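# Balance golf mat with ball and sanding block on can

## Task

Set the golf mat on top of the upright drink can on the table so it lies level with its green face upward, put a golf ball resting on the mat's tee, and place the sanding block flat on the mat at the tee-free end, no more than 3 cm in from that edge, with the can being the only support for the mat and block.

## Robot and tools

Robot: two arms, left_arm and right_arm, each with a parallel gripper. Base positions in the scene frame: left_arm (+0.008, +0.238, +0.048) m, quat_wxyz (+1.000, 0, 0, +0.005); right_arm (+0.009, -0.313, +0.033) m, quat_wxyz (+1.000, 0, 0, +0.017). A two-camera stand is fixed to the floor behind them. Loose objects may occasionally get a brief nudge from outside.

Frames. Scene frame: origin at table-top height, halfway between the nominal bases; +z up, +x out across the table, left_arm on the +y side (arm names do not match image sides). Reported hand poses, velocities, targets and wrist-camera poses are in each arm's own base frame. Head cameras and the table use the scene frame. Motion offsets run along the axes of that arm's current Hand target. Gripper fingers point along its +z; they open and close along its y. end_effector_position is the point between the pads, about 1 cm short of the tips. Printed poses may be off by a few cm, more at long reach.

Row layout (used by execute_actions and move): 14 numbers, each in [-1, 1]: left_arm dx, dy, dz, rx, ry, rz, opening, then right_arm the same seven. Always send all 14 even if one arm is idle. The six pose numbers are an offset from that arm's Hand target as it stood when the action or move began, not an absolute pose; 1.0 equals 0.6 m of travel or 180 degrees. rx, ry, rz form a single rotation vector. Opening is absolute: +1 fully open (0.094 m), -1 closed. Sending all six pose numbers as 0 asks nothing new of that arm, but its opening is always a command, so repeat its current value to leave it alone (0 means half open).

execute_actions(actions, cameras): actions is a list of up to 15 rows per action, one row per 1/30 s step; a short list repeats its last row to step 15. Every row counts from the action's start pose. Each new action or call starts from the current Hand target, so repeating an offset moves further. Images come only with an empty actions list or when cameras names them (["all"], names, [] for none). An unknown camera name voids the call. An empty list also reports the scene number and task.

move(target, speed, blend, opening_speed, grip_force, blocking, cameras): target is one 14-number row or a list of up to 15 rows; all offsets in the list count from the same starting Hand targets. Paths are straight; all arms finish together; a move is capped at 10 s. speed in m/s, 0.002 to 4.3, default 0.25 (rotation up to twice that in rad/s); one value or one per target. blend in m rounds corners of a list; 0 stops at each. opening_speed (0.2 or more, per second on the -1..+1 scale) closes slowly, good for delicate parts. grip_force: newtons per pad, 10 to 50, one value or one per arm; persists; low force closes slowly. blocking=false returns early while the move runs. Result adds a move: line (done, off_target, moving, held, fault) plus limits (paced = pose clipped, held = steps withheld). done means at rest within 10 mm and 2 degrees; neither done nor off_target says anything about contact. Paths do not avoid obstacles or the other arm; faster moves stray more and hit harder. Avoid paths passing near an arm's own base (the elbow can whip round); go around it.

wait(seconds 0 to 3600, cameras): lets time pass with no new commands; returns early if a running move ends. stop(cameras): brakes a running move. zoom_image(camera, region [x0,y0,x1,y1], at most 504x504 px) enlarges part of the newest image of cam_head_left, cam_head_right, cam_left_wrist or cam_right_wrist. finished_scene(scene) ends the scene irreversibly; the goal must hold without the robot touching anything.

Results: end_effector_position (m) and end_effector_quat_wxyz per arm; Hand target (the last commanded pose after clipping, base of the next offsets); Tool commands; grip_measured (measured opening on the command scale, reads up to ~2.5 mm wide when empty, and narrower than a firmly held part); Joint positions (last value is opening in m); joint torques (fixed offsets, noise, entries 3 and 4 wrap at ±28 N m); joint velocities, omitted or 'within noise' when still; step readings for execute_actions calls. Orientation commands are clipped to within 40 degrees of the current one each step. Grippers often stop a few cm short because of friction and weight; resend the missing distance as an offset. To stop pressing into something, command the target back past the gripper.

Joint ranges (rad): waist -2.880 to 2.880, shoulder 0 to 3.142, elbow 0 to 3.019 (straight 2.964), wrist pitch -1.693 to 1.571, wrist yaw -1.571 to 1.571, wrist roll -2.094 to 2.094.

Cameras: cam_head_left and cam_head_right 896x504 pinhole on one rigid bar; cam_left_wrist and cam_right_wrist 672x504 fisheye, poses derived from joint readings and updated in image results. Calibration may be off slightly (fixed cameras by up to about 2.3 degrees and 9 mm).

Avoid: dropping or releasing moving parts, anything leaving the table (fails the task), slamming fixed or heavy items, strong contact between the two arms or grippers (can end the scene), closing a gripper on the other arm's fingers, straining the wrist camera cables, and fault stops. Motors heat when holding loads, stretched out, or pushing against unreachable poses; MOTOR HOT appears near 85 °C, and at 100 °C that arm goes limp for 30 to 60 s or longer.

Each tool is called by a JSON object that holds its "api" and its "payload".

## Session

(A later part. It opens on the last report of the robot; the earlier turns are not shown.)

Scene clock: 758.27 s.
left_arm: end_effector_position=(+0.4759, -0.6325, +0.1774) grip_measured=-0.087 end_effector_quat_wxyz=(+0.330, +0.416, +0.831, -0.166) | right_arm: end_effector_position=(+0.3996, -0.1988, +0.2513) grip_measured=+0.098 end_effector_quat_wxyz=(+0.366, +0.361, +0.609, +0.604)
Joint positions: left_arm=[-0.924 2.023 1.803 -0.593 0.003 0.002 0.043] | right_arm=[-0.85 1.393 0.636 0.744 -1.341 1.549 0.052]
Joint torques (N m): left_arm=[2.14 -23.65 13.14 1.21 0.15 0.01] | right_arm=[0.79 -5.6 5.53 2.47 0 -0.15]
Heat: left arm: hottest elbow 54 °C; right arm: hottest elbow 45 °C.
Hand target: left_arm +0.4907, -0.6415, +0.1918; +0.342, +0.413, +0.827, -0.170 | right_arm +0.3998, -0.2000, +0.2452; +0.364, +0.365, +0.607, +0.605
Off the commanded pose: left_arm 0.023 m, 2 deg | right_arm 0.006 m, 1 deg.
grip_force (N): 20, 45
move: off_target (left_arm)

{"api": "move", "payload": {"target": [[-0.0097,0.0033,-0.0097,0,0,0,-0.22,0,0,0,0,0,0,0.1],[-0.0385,0.0033,0.0192,0,0,0,-0.22,0,0,0,0,0,0,0.1]], "speed": 0.04, "blend": 0.004, "cameras": ["cam_left_wrist","cam_right_wrist"]}}

{"api": "zoom_image", "payload": {"camera": "cam_right_wrist", "region": [430, 255, 590, 375]}}

Scene clock: 762.10 s.
left_arm: end_effector_position=(+0.4924, -0.6523, +0.1860) grip_measured=-0.087 end_effector_quat_wxyz=(+0.330, +0.415, +0.831, -0.166) | right_arm: end_effector_position=(+0.3996, -0.1988, +0.2513) grip_measured=+0.098 end_effector_quat_wxyz=(+0.366, +0.361, +0.609, +0.604)
Joint positions: left_arm=[-0.923 2.092 1.938 -0.659 0.005 0.002 0.043] | right_arm=[-0.85 1.393 0.636 0.744 -1.341 1.549 0.052]
Joint torques (N m): left_arm=[1.79 -24.82 13.2 1.14 0.15 0.02] | right_arm=[1.73 -6.18 5.71 2.35 -0.04 -0.03]
Heat: left arm: hottest elbow 55 °C; right arm: hottest elbow 45 °C.
Hand target: left_arm +0.5069, -0.6600, +0.1998; +0.342, +0.413, +0.827, -0.170 | right_arm +0.3998, -0.2000, +0.2452; +0.364, +0.365, +0.607, +0.605
Off the commanded pose: left_arm 0.022 m, 2 deg | right_arm 0.006 m, 1 deg.
grip_force (N): 20, 45
move: off_target (left_arm)
cam_left_wrist: T_world_to_cam=[[-0.80796, -0.58154, -0.09491, 0.03974], [-0.5401, 0.7953, -0.27529, 0.8891], [0.23557, -0.17116, -0.95667, 0.05822]] pos_world=[0.4986, -0.67403, 0.30423]
cam_right_wrist: T_world_to_cam=[[-0.00182, 0.08156, -0.99667, 0.26946], [-0.79134, 0.60922, 0.0513, 0.48209], [0.61138, 0.7888, 0.06343, 0.00856]] pos_world=[0.37675, -0.32242, 0.24329]

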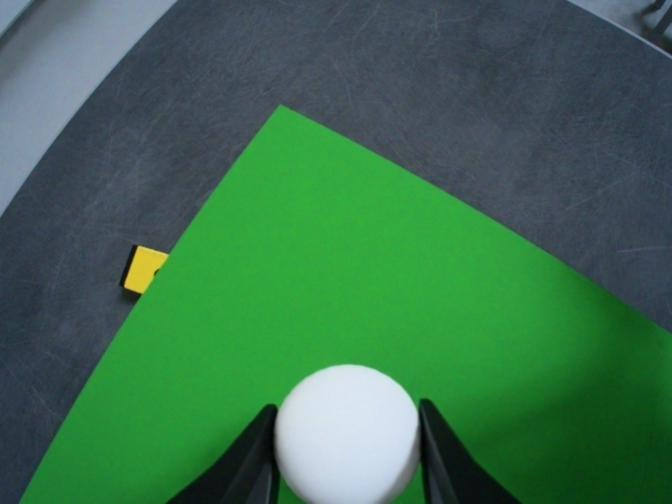

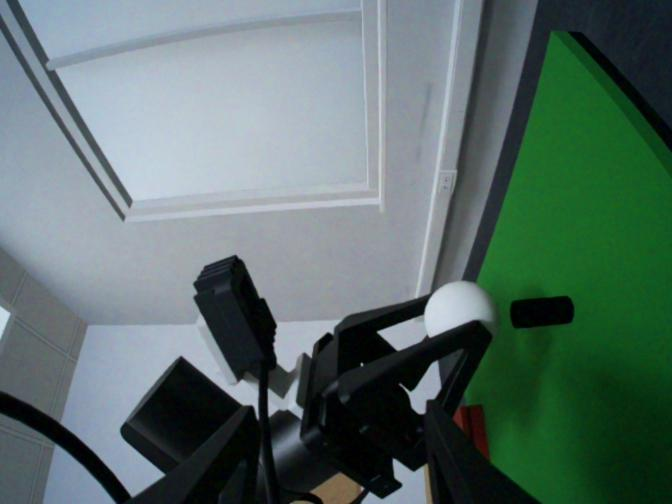

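Scaled by 3.150 from the camera's image (finer frame: 960x720).

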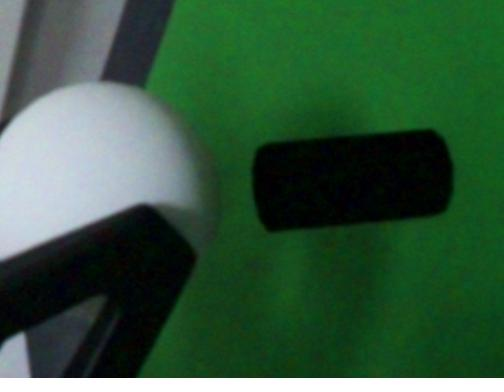

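{"api": "move", "payload": {"target": [0.0165,0,0.0165,0,0.004,0,-0.22,0,0,0,0,0,0,0.1], "speed": 0.03}}

Scene clock: 765.27 s.
left_arm: end_effector_position=(+0.4928, -0.6528, +0.1763) grip_measured=-0.087 end_effector_quat_wxyz=(+0.325, +0.416, +0.833, -0.164) | right_arm: end_effector_position=(+0.3996, -0.1988, +0.2513) grip_measured=+0.098 end_effector_quat_wxyz=(+0.366, +0.361, +0.609, +0.604)
Joint positions: left_arm=[-0.923 2.105 1.938 -0.659 0.005 0.002 0.043] | right_arm=[-0.85 1.393 0.636 0.744 -1.341 1.549 0.052]
Joint torques (N m): left_arm=[2.02 -24.88 12.33 1.66 0.14 0.03] | right_arm=[1.26 -6.83 5.79 2.39 0.02 -0.19]
Heat: left arm: hottest elbow 56 °C; right arm: hottest elbow 45 °C.
Hand target: left_arm +0.5069, -0.6600, +0.1860; +0.337, +0.414, +0.829, -0.168 | right_arm +0.3998, -0.2000, +0.2452; +0.364, +0.365, +0.607, +0.605
Off the commanded pose: left_arm 0.019 m, 2 deg | right_arm 0.006 m, 1 deg.
grip_force (N): 20, 45
move: off_target (left_arm)

Excellent: near-vertical descent of ~1 cm.

{"api": "execute_actions", "payload": {"actions": [], "cameras": ["cam_right_wrist","cam_left_wrist"]}}

{"api": "zoom_image", "payload": {"camera": "cam_right_wrist", "region": [430, 255, 590, 375]}}

Scene clock: 765.90 s.
left_arm: end_effector_position=(+0.4928, -0.6528, +0.1763) grip_measured=-0.087 end_effector_quat_wxyz=(+0.325, +0.416, +0.833, -0.164) | right_arm: end_effector_position=(+0.3996, -0.1988, +0.2513) grip_measured=+0.098 end_effector_quat_wxyz=(+0.366, +0.361, +0.609, +0.604)
Joint positions: left_arm=[-0.923 2.105 1.938 -0.659 0.005 0.002 0.043] | right_arm=[-0.85 1.393 0.636 0.744 -1.341 1.549 0.052]
Joint velocities: within noise
Joint torques (N m): left_arm=[2.08 -24.88 12.46 1.65 0.14 0.03] | right_arm=[0.91 -6.18 5.63 2.44 -0.01 -0.08]
Heat: left arm: hottest elbow 56 °C; right arm: hottest elbow 45 °C.
Hand target: left_arm +0.5069, -0.6600, +0.1860; +0.337, +0.414, +0.829, -0.168 | right_arm +0.3998, -0.2000, +0.2452; +0.364, +0.365, +0.607, +0.605
Tool commands: left_gripper/opening=-0.22 right_gripper/opening=+0.1
Off the commanded pose: left_arm 0.019 m, 2 deg | right_arm 0.006 m, 1 deg.
grip_force (N): 20, 45
camera_calibration:
cam_left_wrist: T_world_to_cam=[[-0.80863, -0.58066, -0.09463, 0.03962], [-0.54211, 0.7979, -0.26359, 0.88765], [0.22856, -0.16185, -0.95998, 0.05884]] pos_world=[0.49979, -0.67572, 0.29421]
cam_right_wrist: T_world_to_cam=[[-0.00182, 0.08156, -0.99667, 0.26946], [-0.79134, 0.60922, 0.0513, 0.48209], [0.61138, 0.7888, 0.06343, 0.00856]] pos_world=[0.37675, -0.32242, 0.24329]
Images, in order (width x height): cam_left_wrist 672x504, cam_right_wrist 672x504.

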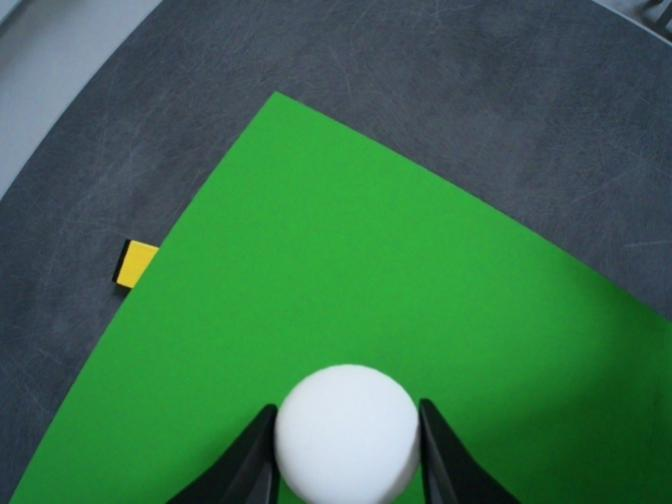

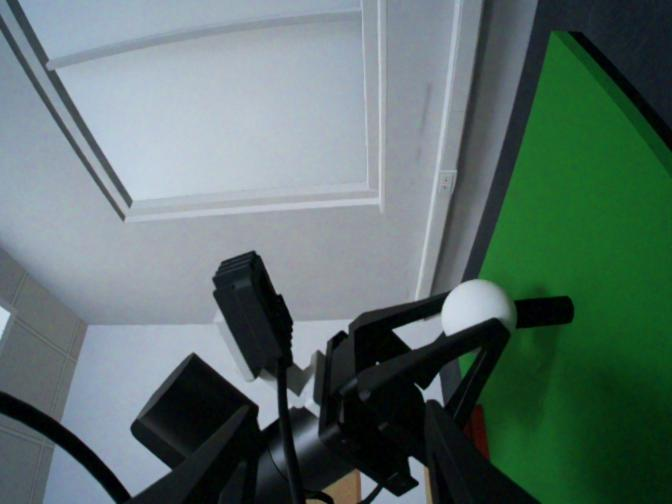

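Scaled by 3.150 from the camera's image (finer frame: 960x720).

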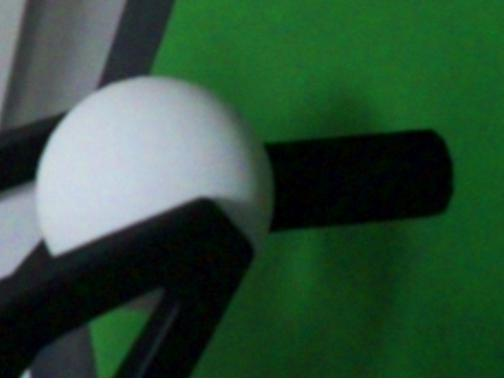

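{"api": "move", "payload": {"target": [0,0,0,0,0,0,0.3,0,0,0,0,0,0,0.1], "opening_speed": 0.2, "cameras": ["cam_right_wrist","cam_left_wrist"]}}

{"api": "zoom_image", "payload": {"camera": "cam_right_wrist", "region": [430, 255, 590, 375]}}

Scene clock: 771.77 s.
left_arm: end_effector_position=(+0.4930, -0.6526, +0.1763) grip_measured=+0.297 end_effector_quat_wxyz=(+0.325, +0.416, +0.833, -0.164) | right_arm: end_effector_position=(+0.3996, -0.1988, +0.2513) grip_measured=+0.098 end_effector_quat_wxyz=(+0.366, +0.361, +0.609, +0.604)
Joint positions: left_arm=[-0.922 2.105 1.938 -0.659 0.005 0.002 0.061] | right_arm=[-0.85 1.393 0.636 0.744 -1.341 1.549 0.052]
Joint torques (N m): left_arm=[2.2 -24.7 12.45 1.52 0.14 0.03] | right_arm=[1.85 -5.13 5.63 2.5 0.01 -0.07]
Heat: left arm: hottest elbow 57 °C; right arm: hottest elbow 45 °C.
Hand target: left_arm +0.5069, -0.6600, +0.1860; +0.337, +0.414, +0.829, -0.168 | right_arm +0.3998, -0.2000, +0.2452; +0.364, +0.365, +0.607, +0.605
Off the commanded pose: left_arm 0.019 m, 2 deg | right_arm 0.006 m, 1 deg.
grip_force (N): 20, 45
move: done
cam_left_wrist: T_world_to_cam=[[-0.8086, -0.58074, -0.09438, 0.03984], [-0.54223, 0.79782, -0.26358, 0.88765], [0.22837, -0.16195, -0.96001, 0.05884]] pos_world=[0.50009, -0.67552, 0.29421]
cam_right_wrist: T_world_to_cam=[[-0.00182, 0.08156, -0.99667, 0.26946], [-0.79134, 0.60922, 0.0513, 0.48209], [0.61138, 0.7888, 0.06343, 0.00856]] pos_world=[0.37675, -0.32242, 0.24329]
Images, in order (width x height): cam_left_wrist 672x504, cam_right_wrist 672x504.

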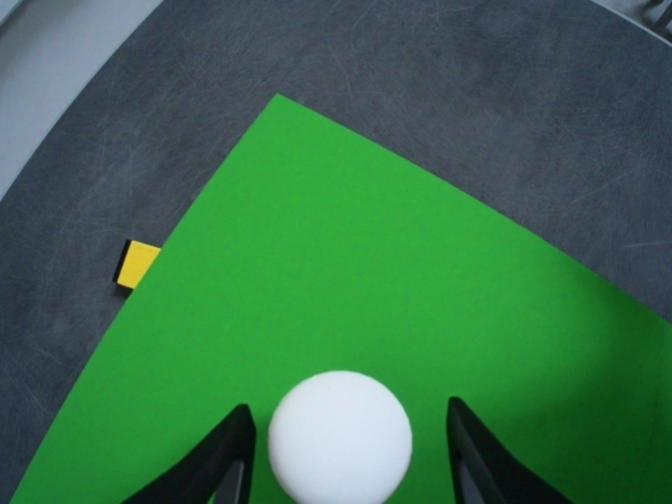

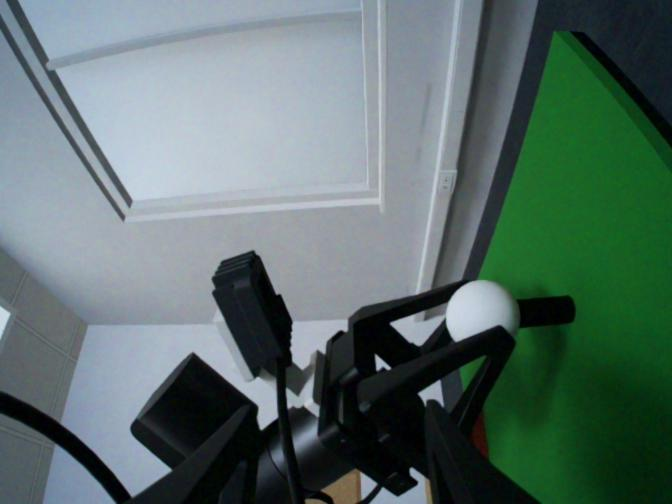

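Scaled by 3.150 from the camera's image (finer frame: 960x720).

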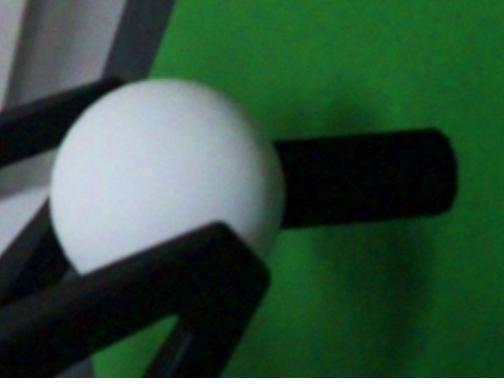

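{"api": "move", "payload": {"target": [0,0,0,0,0,0,0.8,0,0,0,0,0,0,0.1], "opening_speed": 0.3}}

{"api": "move", "payload": {"target": [0,0,-0.25,0,0,0,0.8,0,0,0,0,0,0,0.1], "speed": 0.06, "cameras": ["cam_right_wrist","cam_left_wrist","cam_head_right"]}}

Scene clock: 775.83 s.
left_arm: end_effector_position=(+0.4930, -0.6526, +0.1763) grip_measured=+0.797 end_effector_quat_wxyz=(+0.325, +0.416, +0.833, -0.164) | right_arm: end_effector_position=(+0.3996, -0.1988, +0.2513) grip_measured=+0.098 end_effector_quat_wxyz=(+0.366, +0.361, +0.609, +0.604)
Joint positions: left_arm=[-0.922 2.105 1.938 -0.659 0.005 0.002 0.084] | right_arm=[-0.85 1.393 0.636 0.744 -1.341 1.549 0.052]
Joint torques (N m): left_arm=[1.67 -25 12.48 1.57 0.14 0.03] | right_arm=[1.32 -5.3 5.67 2.7 -0.03 -0.11]
Heat: left arm: hottest elbow 57 °C; right arm: hottest elbow 45 °C.
Hand target: left_arm +0.5069, -0.6600, +0.1860; +0.337, +0.414, +0.829, -0.168 | right_arm +0.3998, -0.2000, +0.2452; +0.364, +0.365, +0.607, +0.605
Off the commanded pose: left_arm 0.019 m, 2 deg | right_arm 0.006 m, 1 deg.
grip_force (N): 20, 45
move: done

Scene clock: 778.90 s.
left_arm: end_effector_position=(+0.4430, -0.5855, +0.2914) grip_measured=+0.798 end_effector_quat_wxyz=(+0.340, +0.413, +0.827, -0.171) | right_arm: end_effector_position=(+0.3996, -0.1988, +0.2513) grip_measured=+0.098 end_effector_quat_wxyz=(+0.366, +0.361, +0.609, +0.604)
Joint positions: left_arm=[-0.921 1.811 1.774 -0.753 0.006 0.003 0.084] | right_arm=[-0.85 1.393 0.636 0.744 -1.341 1.549 0.052]
Joint torques (N m): left_arm=[2.02 -23.88 8.08 1.24 0.15 0.04] | right_arm=[1.32 -5.54 5.49 2.62 -0.07 -0.04]
Heat: left arm: hottest elbow 57 °C; right arm: hottest elbow 45 °C.
Hand target: left_arm +0.4441, -0.5763, +0.2932; +0.337, +0.414, +0.829, -0.168 | right_arm +0.3998, -0.2000, +0.2452; +0.364, +0.365, +0.607, +0.605
Off the commanded pose: left_arm 0.009 m, 0 deg | right_arm 0.006 m, 1 deg.
grip_force (N): 20, 45
move: done
cam_left_wrist: T_world_to_cam=[[-0.80671, -0.5832, -0.0954, 0.04727], [-0.53617, 0.7902, -0.29683, 0.83977], [0.2485, -0.1883, -0.95015, 0.16448]] pos_world=[0.44751, -0.60505, 0.41006]
cam_right_wrist: T_world_to_cam=[[-0.00182, 0.08156, -0.99667, 0.26946], [-0.79134, 0.60922, 0.0513, 0.48209], [0.61138, 0.7888, 0.06343, 0.00856]] pos_world=[0.37675, -0.32242, 0.24329]
Images, in order (width x height): cam_head_right 896x504, cam_left_wrist 672x504, cam_right_wrist 672x504.

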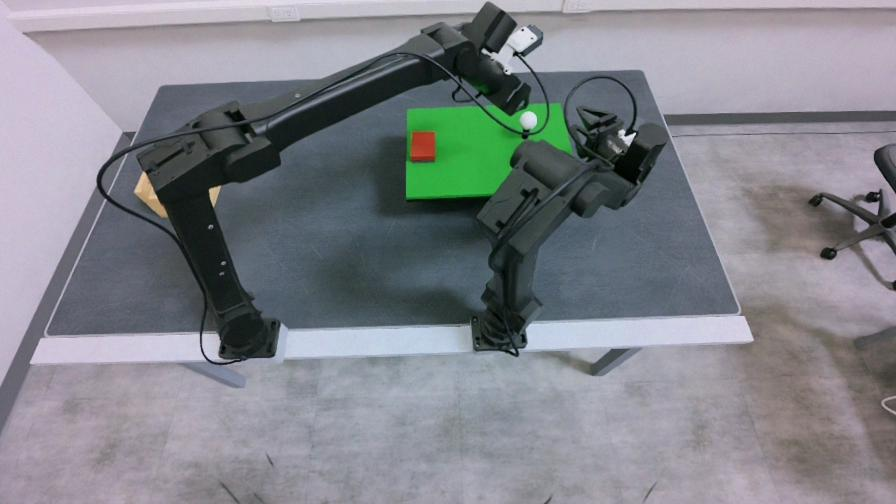

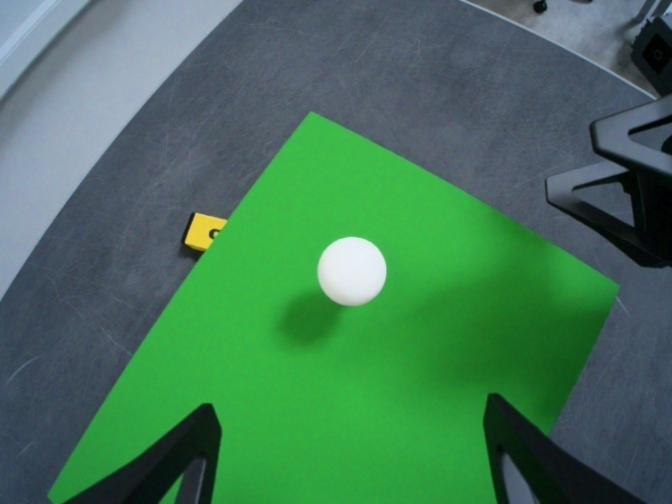

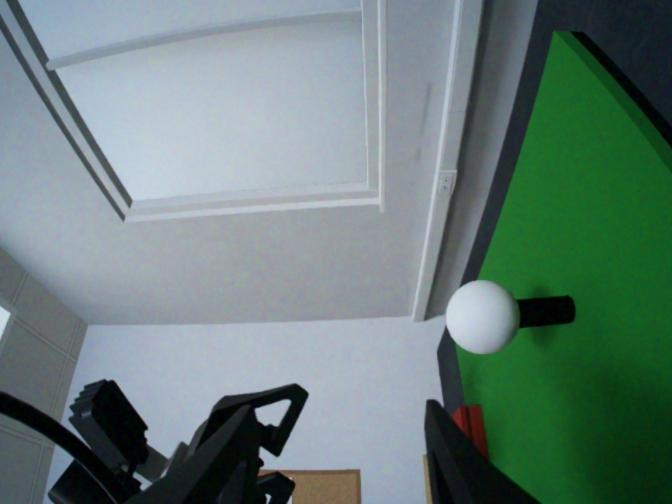

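{"api": "move", "payload": {"target": [[0,0,-0.2,0,0,0,0.8,0,0.1,-0.05,0,0,0,0.1],[0,0,-0.35,0,0,0,0.8,0,0.1,-0.25,0,0,0,0.1]], "speed": 0.12, "blend": 0.02, "cameras": ["all"]}}

Scene clock: 785.20 s.
left_arm: end_effector_position=(+0.3543, -0.4656, +0.4332) grip_measured=+0.798 end_effector_quat_wxyz=(+0.332, +0.415, +0.831, -0.167) | right_arm: end_effector_position=(+0.2721, -0.2721, +0.3022) grip_measured=+0.098 end_effector_quat_wxyz=(+0.413, +0.411, +0.576, +0.574)
Joint positions: left_arm=[-0.917 1.453 1.714 -1.071 0.009 0.006 0.084] | right_arm=[-1.253 1.208 0.631 0.608 -1.58 1.598 0.052]
Joint torques (N m): left_arm=[1.96 -17.03 9.61 1.14 0.15 0.05] | right_arm=[0.67 -6.36 6.35 1.35 -0.11 -0.1]
Heat: left arm: hottest elbow 56 °C; right arm: hottest elbow 45 °C.
Hand target: left_arm +0.3558, -0.4593, +0.4438; +0.337, +0.414, +0.829, -0.168 | right_arm +0.2675, -0.2702, +0.3056; +0.364, +0.365, +0.607, +0.605
Off the commanded pose: left_arm 0.012 m, 1 deg | right_arm 0.006 m, 9 deg.
joint sent to its limit (right arm) — joint 5 (wrist yaw), lower limit. The joint targets are off in orientation, not in position.
grip_force (N): 20, 45
move: off_target (left_arm, right_arm)
cam_left_wrist: T_world_to_cam=[[-0.80777, -0.58185, -0.09464, 0.05977], [-0.53972, 0.79454, -0.27824, 0.7348], [0.23709, -0.17368, -0.95584, 0.35709]] pos_world=[0.3602, -0.48703, 0.55143]
cam_right_wrist: T_world_to_cam=[[0.01223, 0.08662, -0.99617, 0.32334], [-0.68156, 0.72969, 0.05508, 0.42498], [0.73166, 0.67827, 0.06796, 0.07687]] pos_world=[0.22946, -0.39025, 0.29347]

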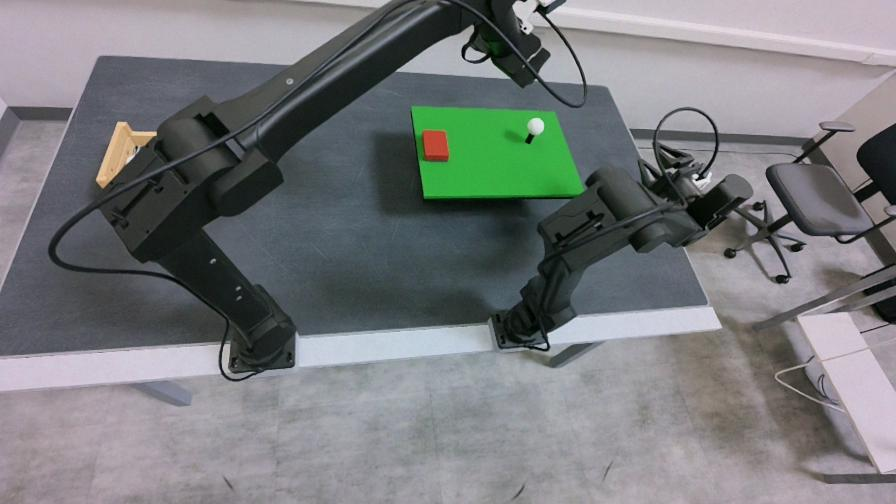

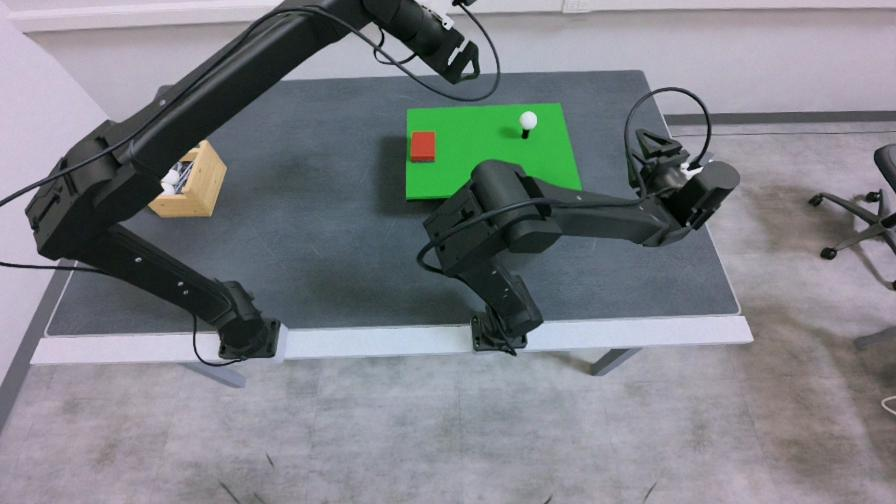

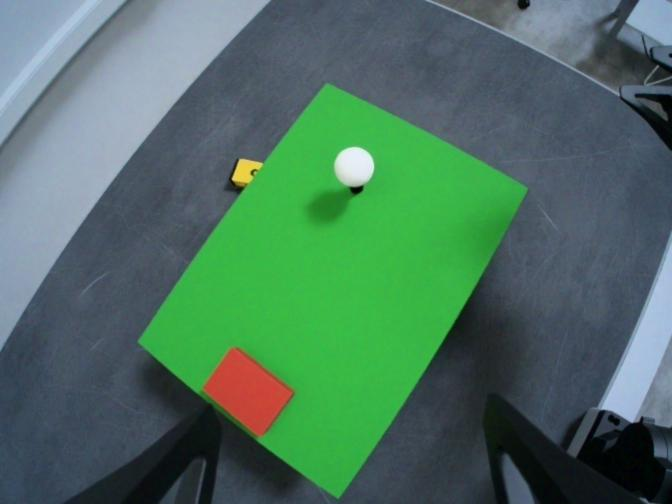

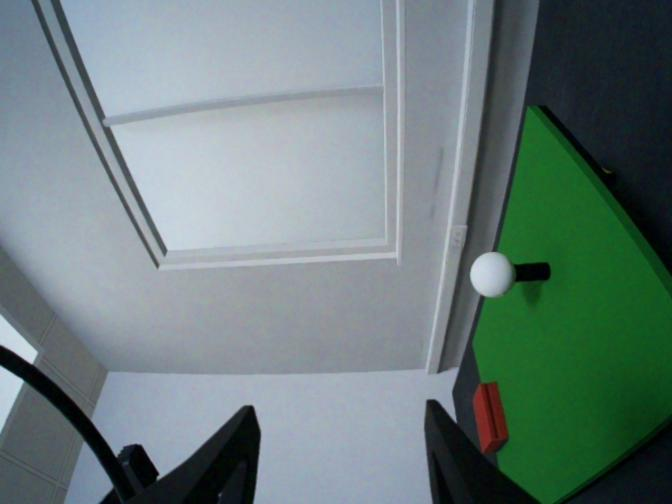

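{"api": "zoom_image", "payload": {"camera": "cam_head_left", "region": [390, 90, 600, 210]}}

{"api": "zoom_image", "payload": {"camera": "cam_left_wrist", "region": [130, 300, 350, 504]}}

Scaled by 2.400.

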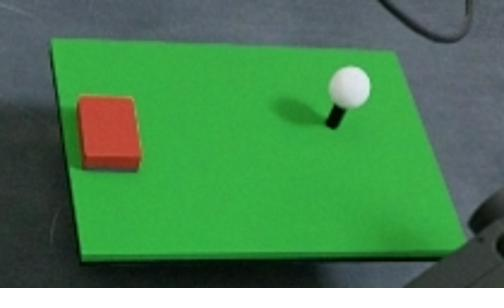

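Scaled by 2.291 from the camera's image (finer frame: 960x720).

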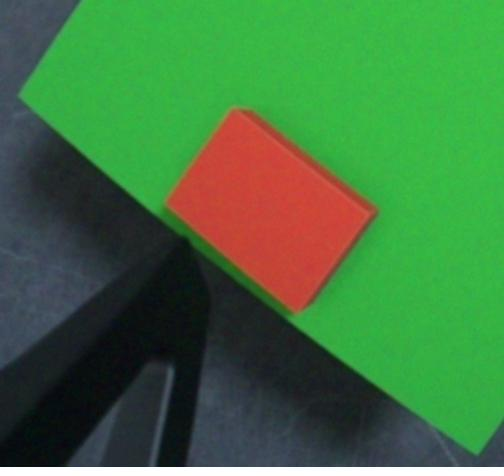

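{"api": "finished_scene", "payload": {"scene": 2}}

The scene is finished: the task was done.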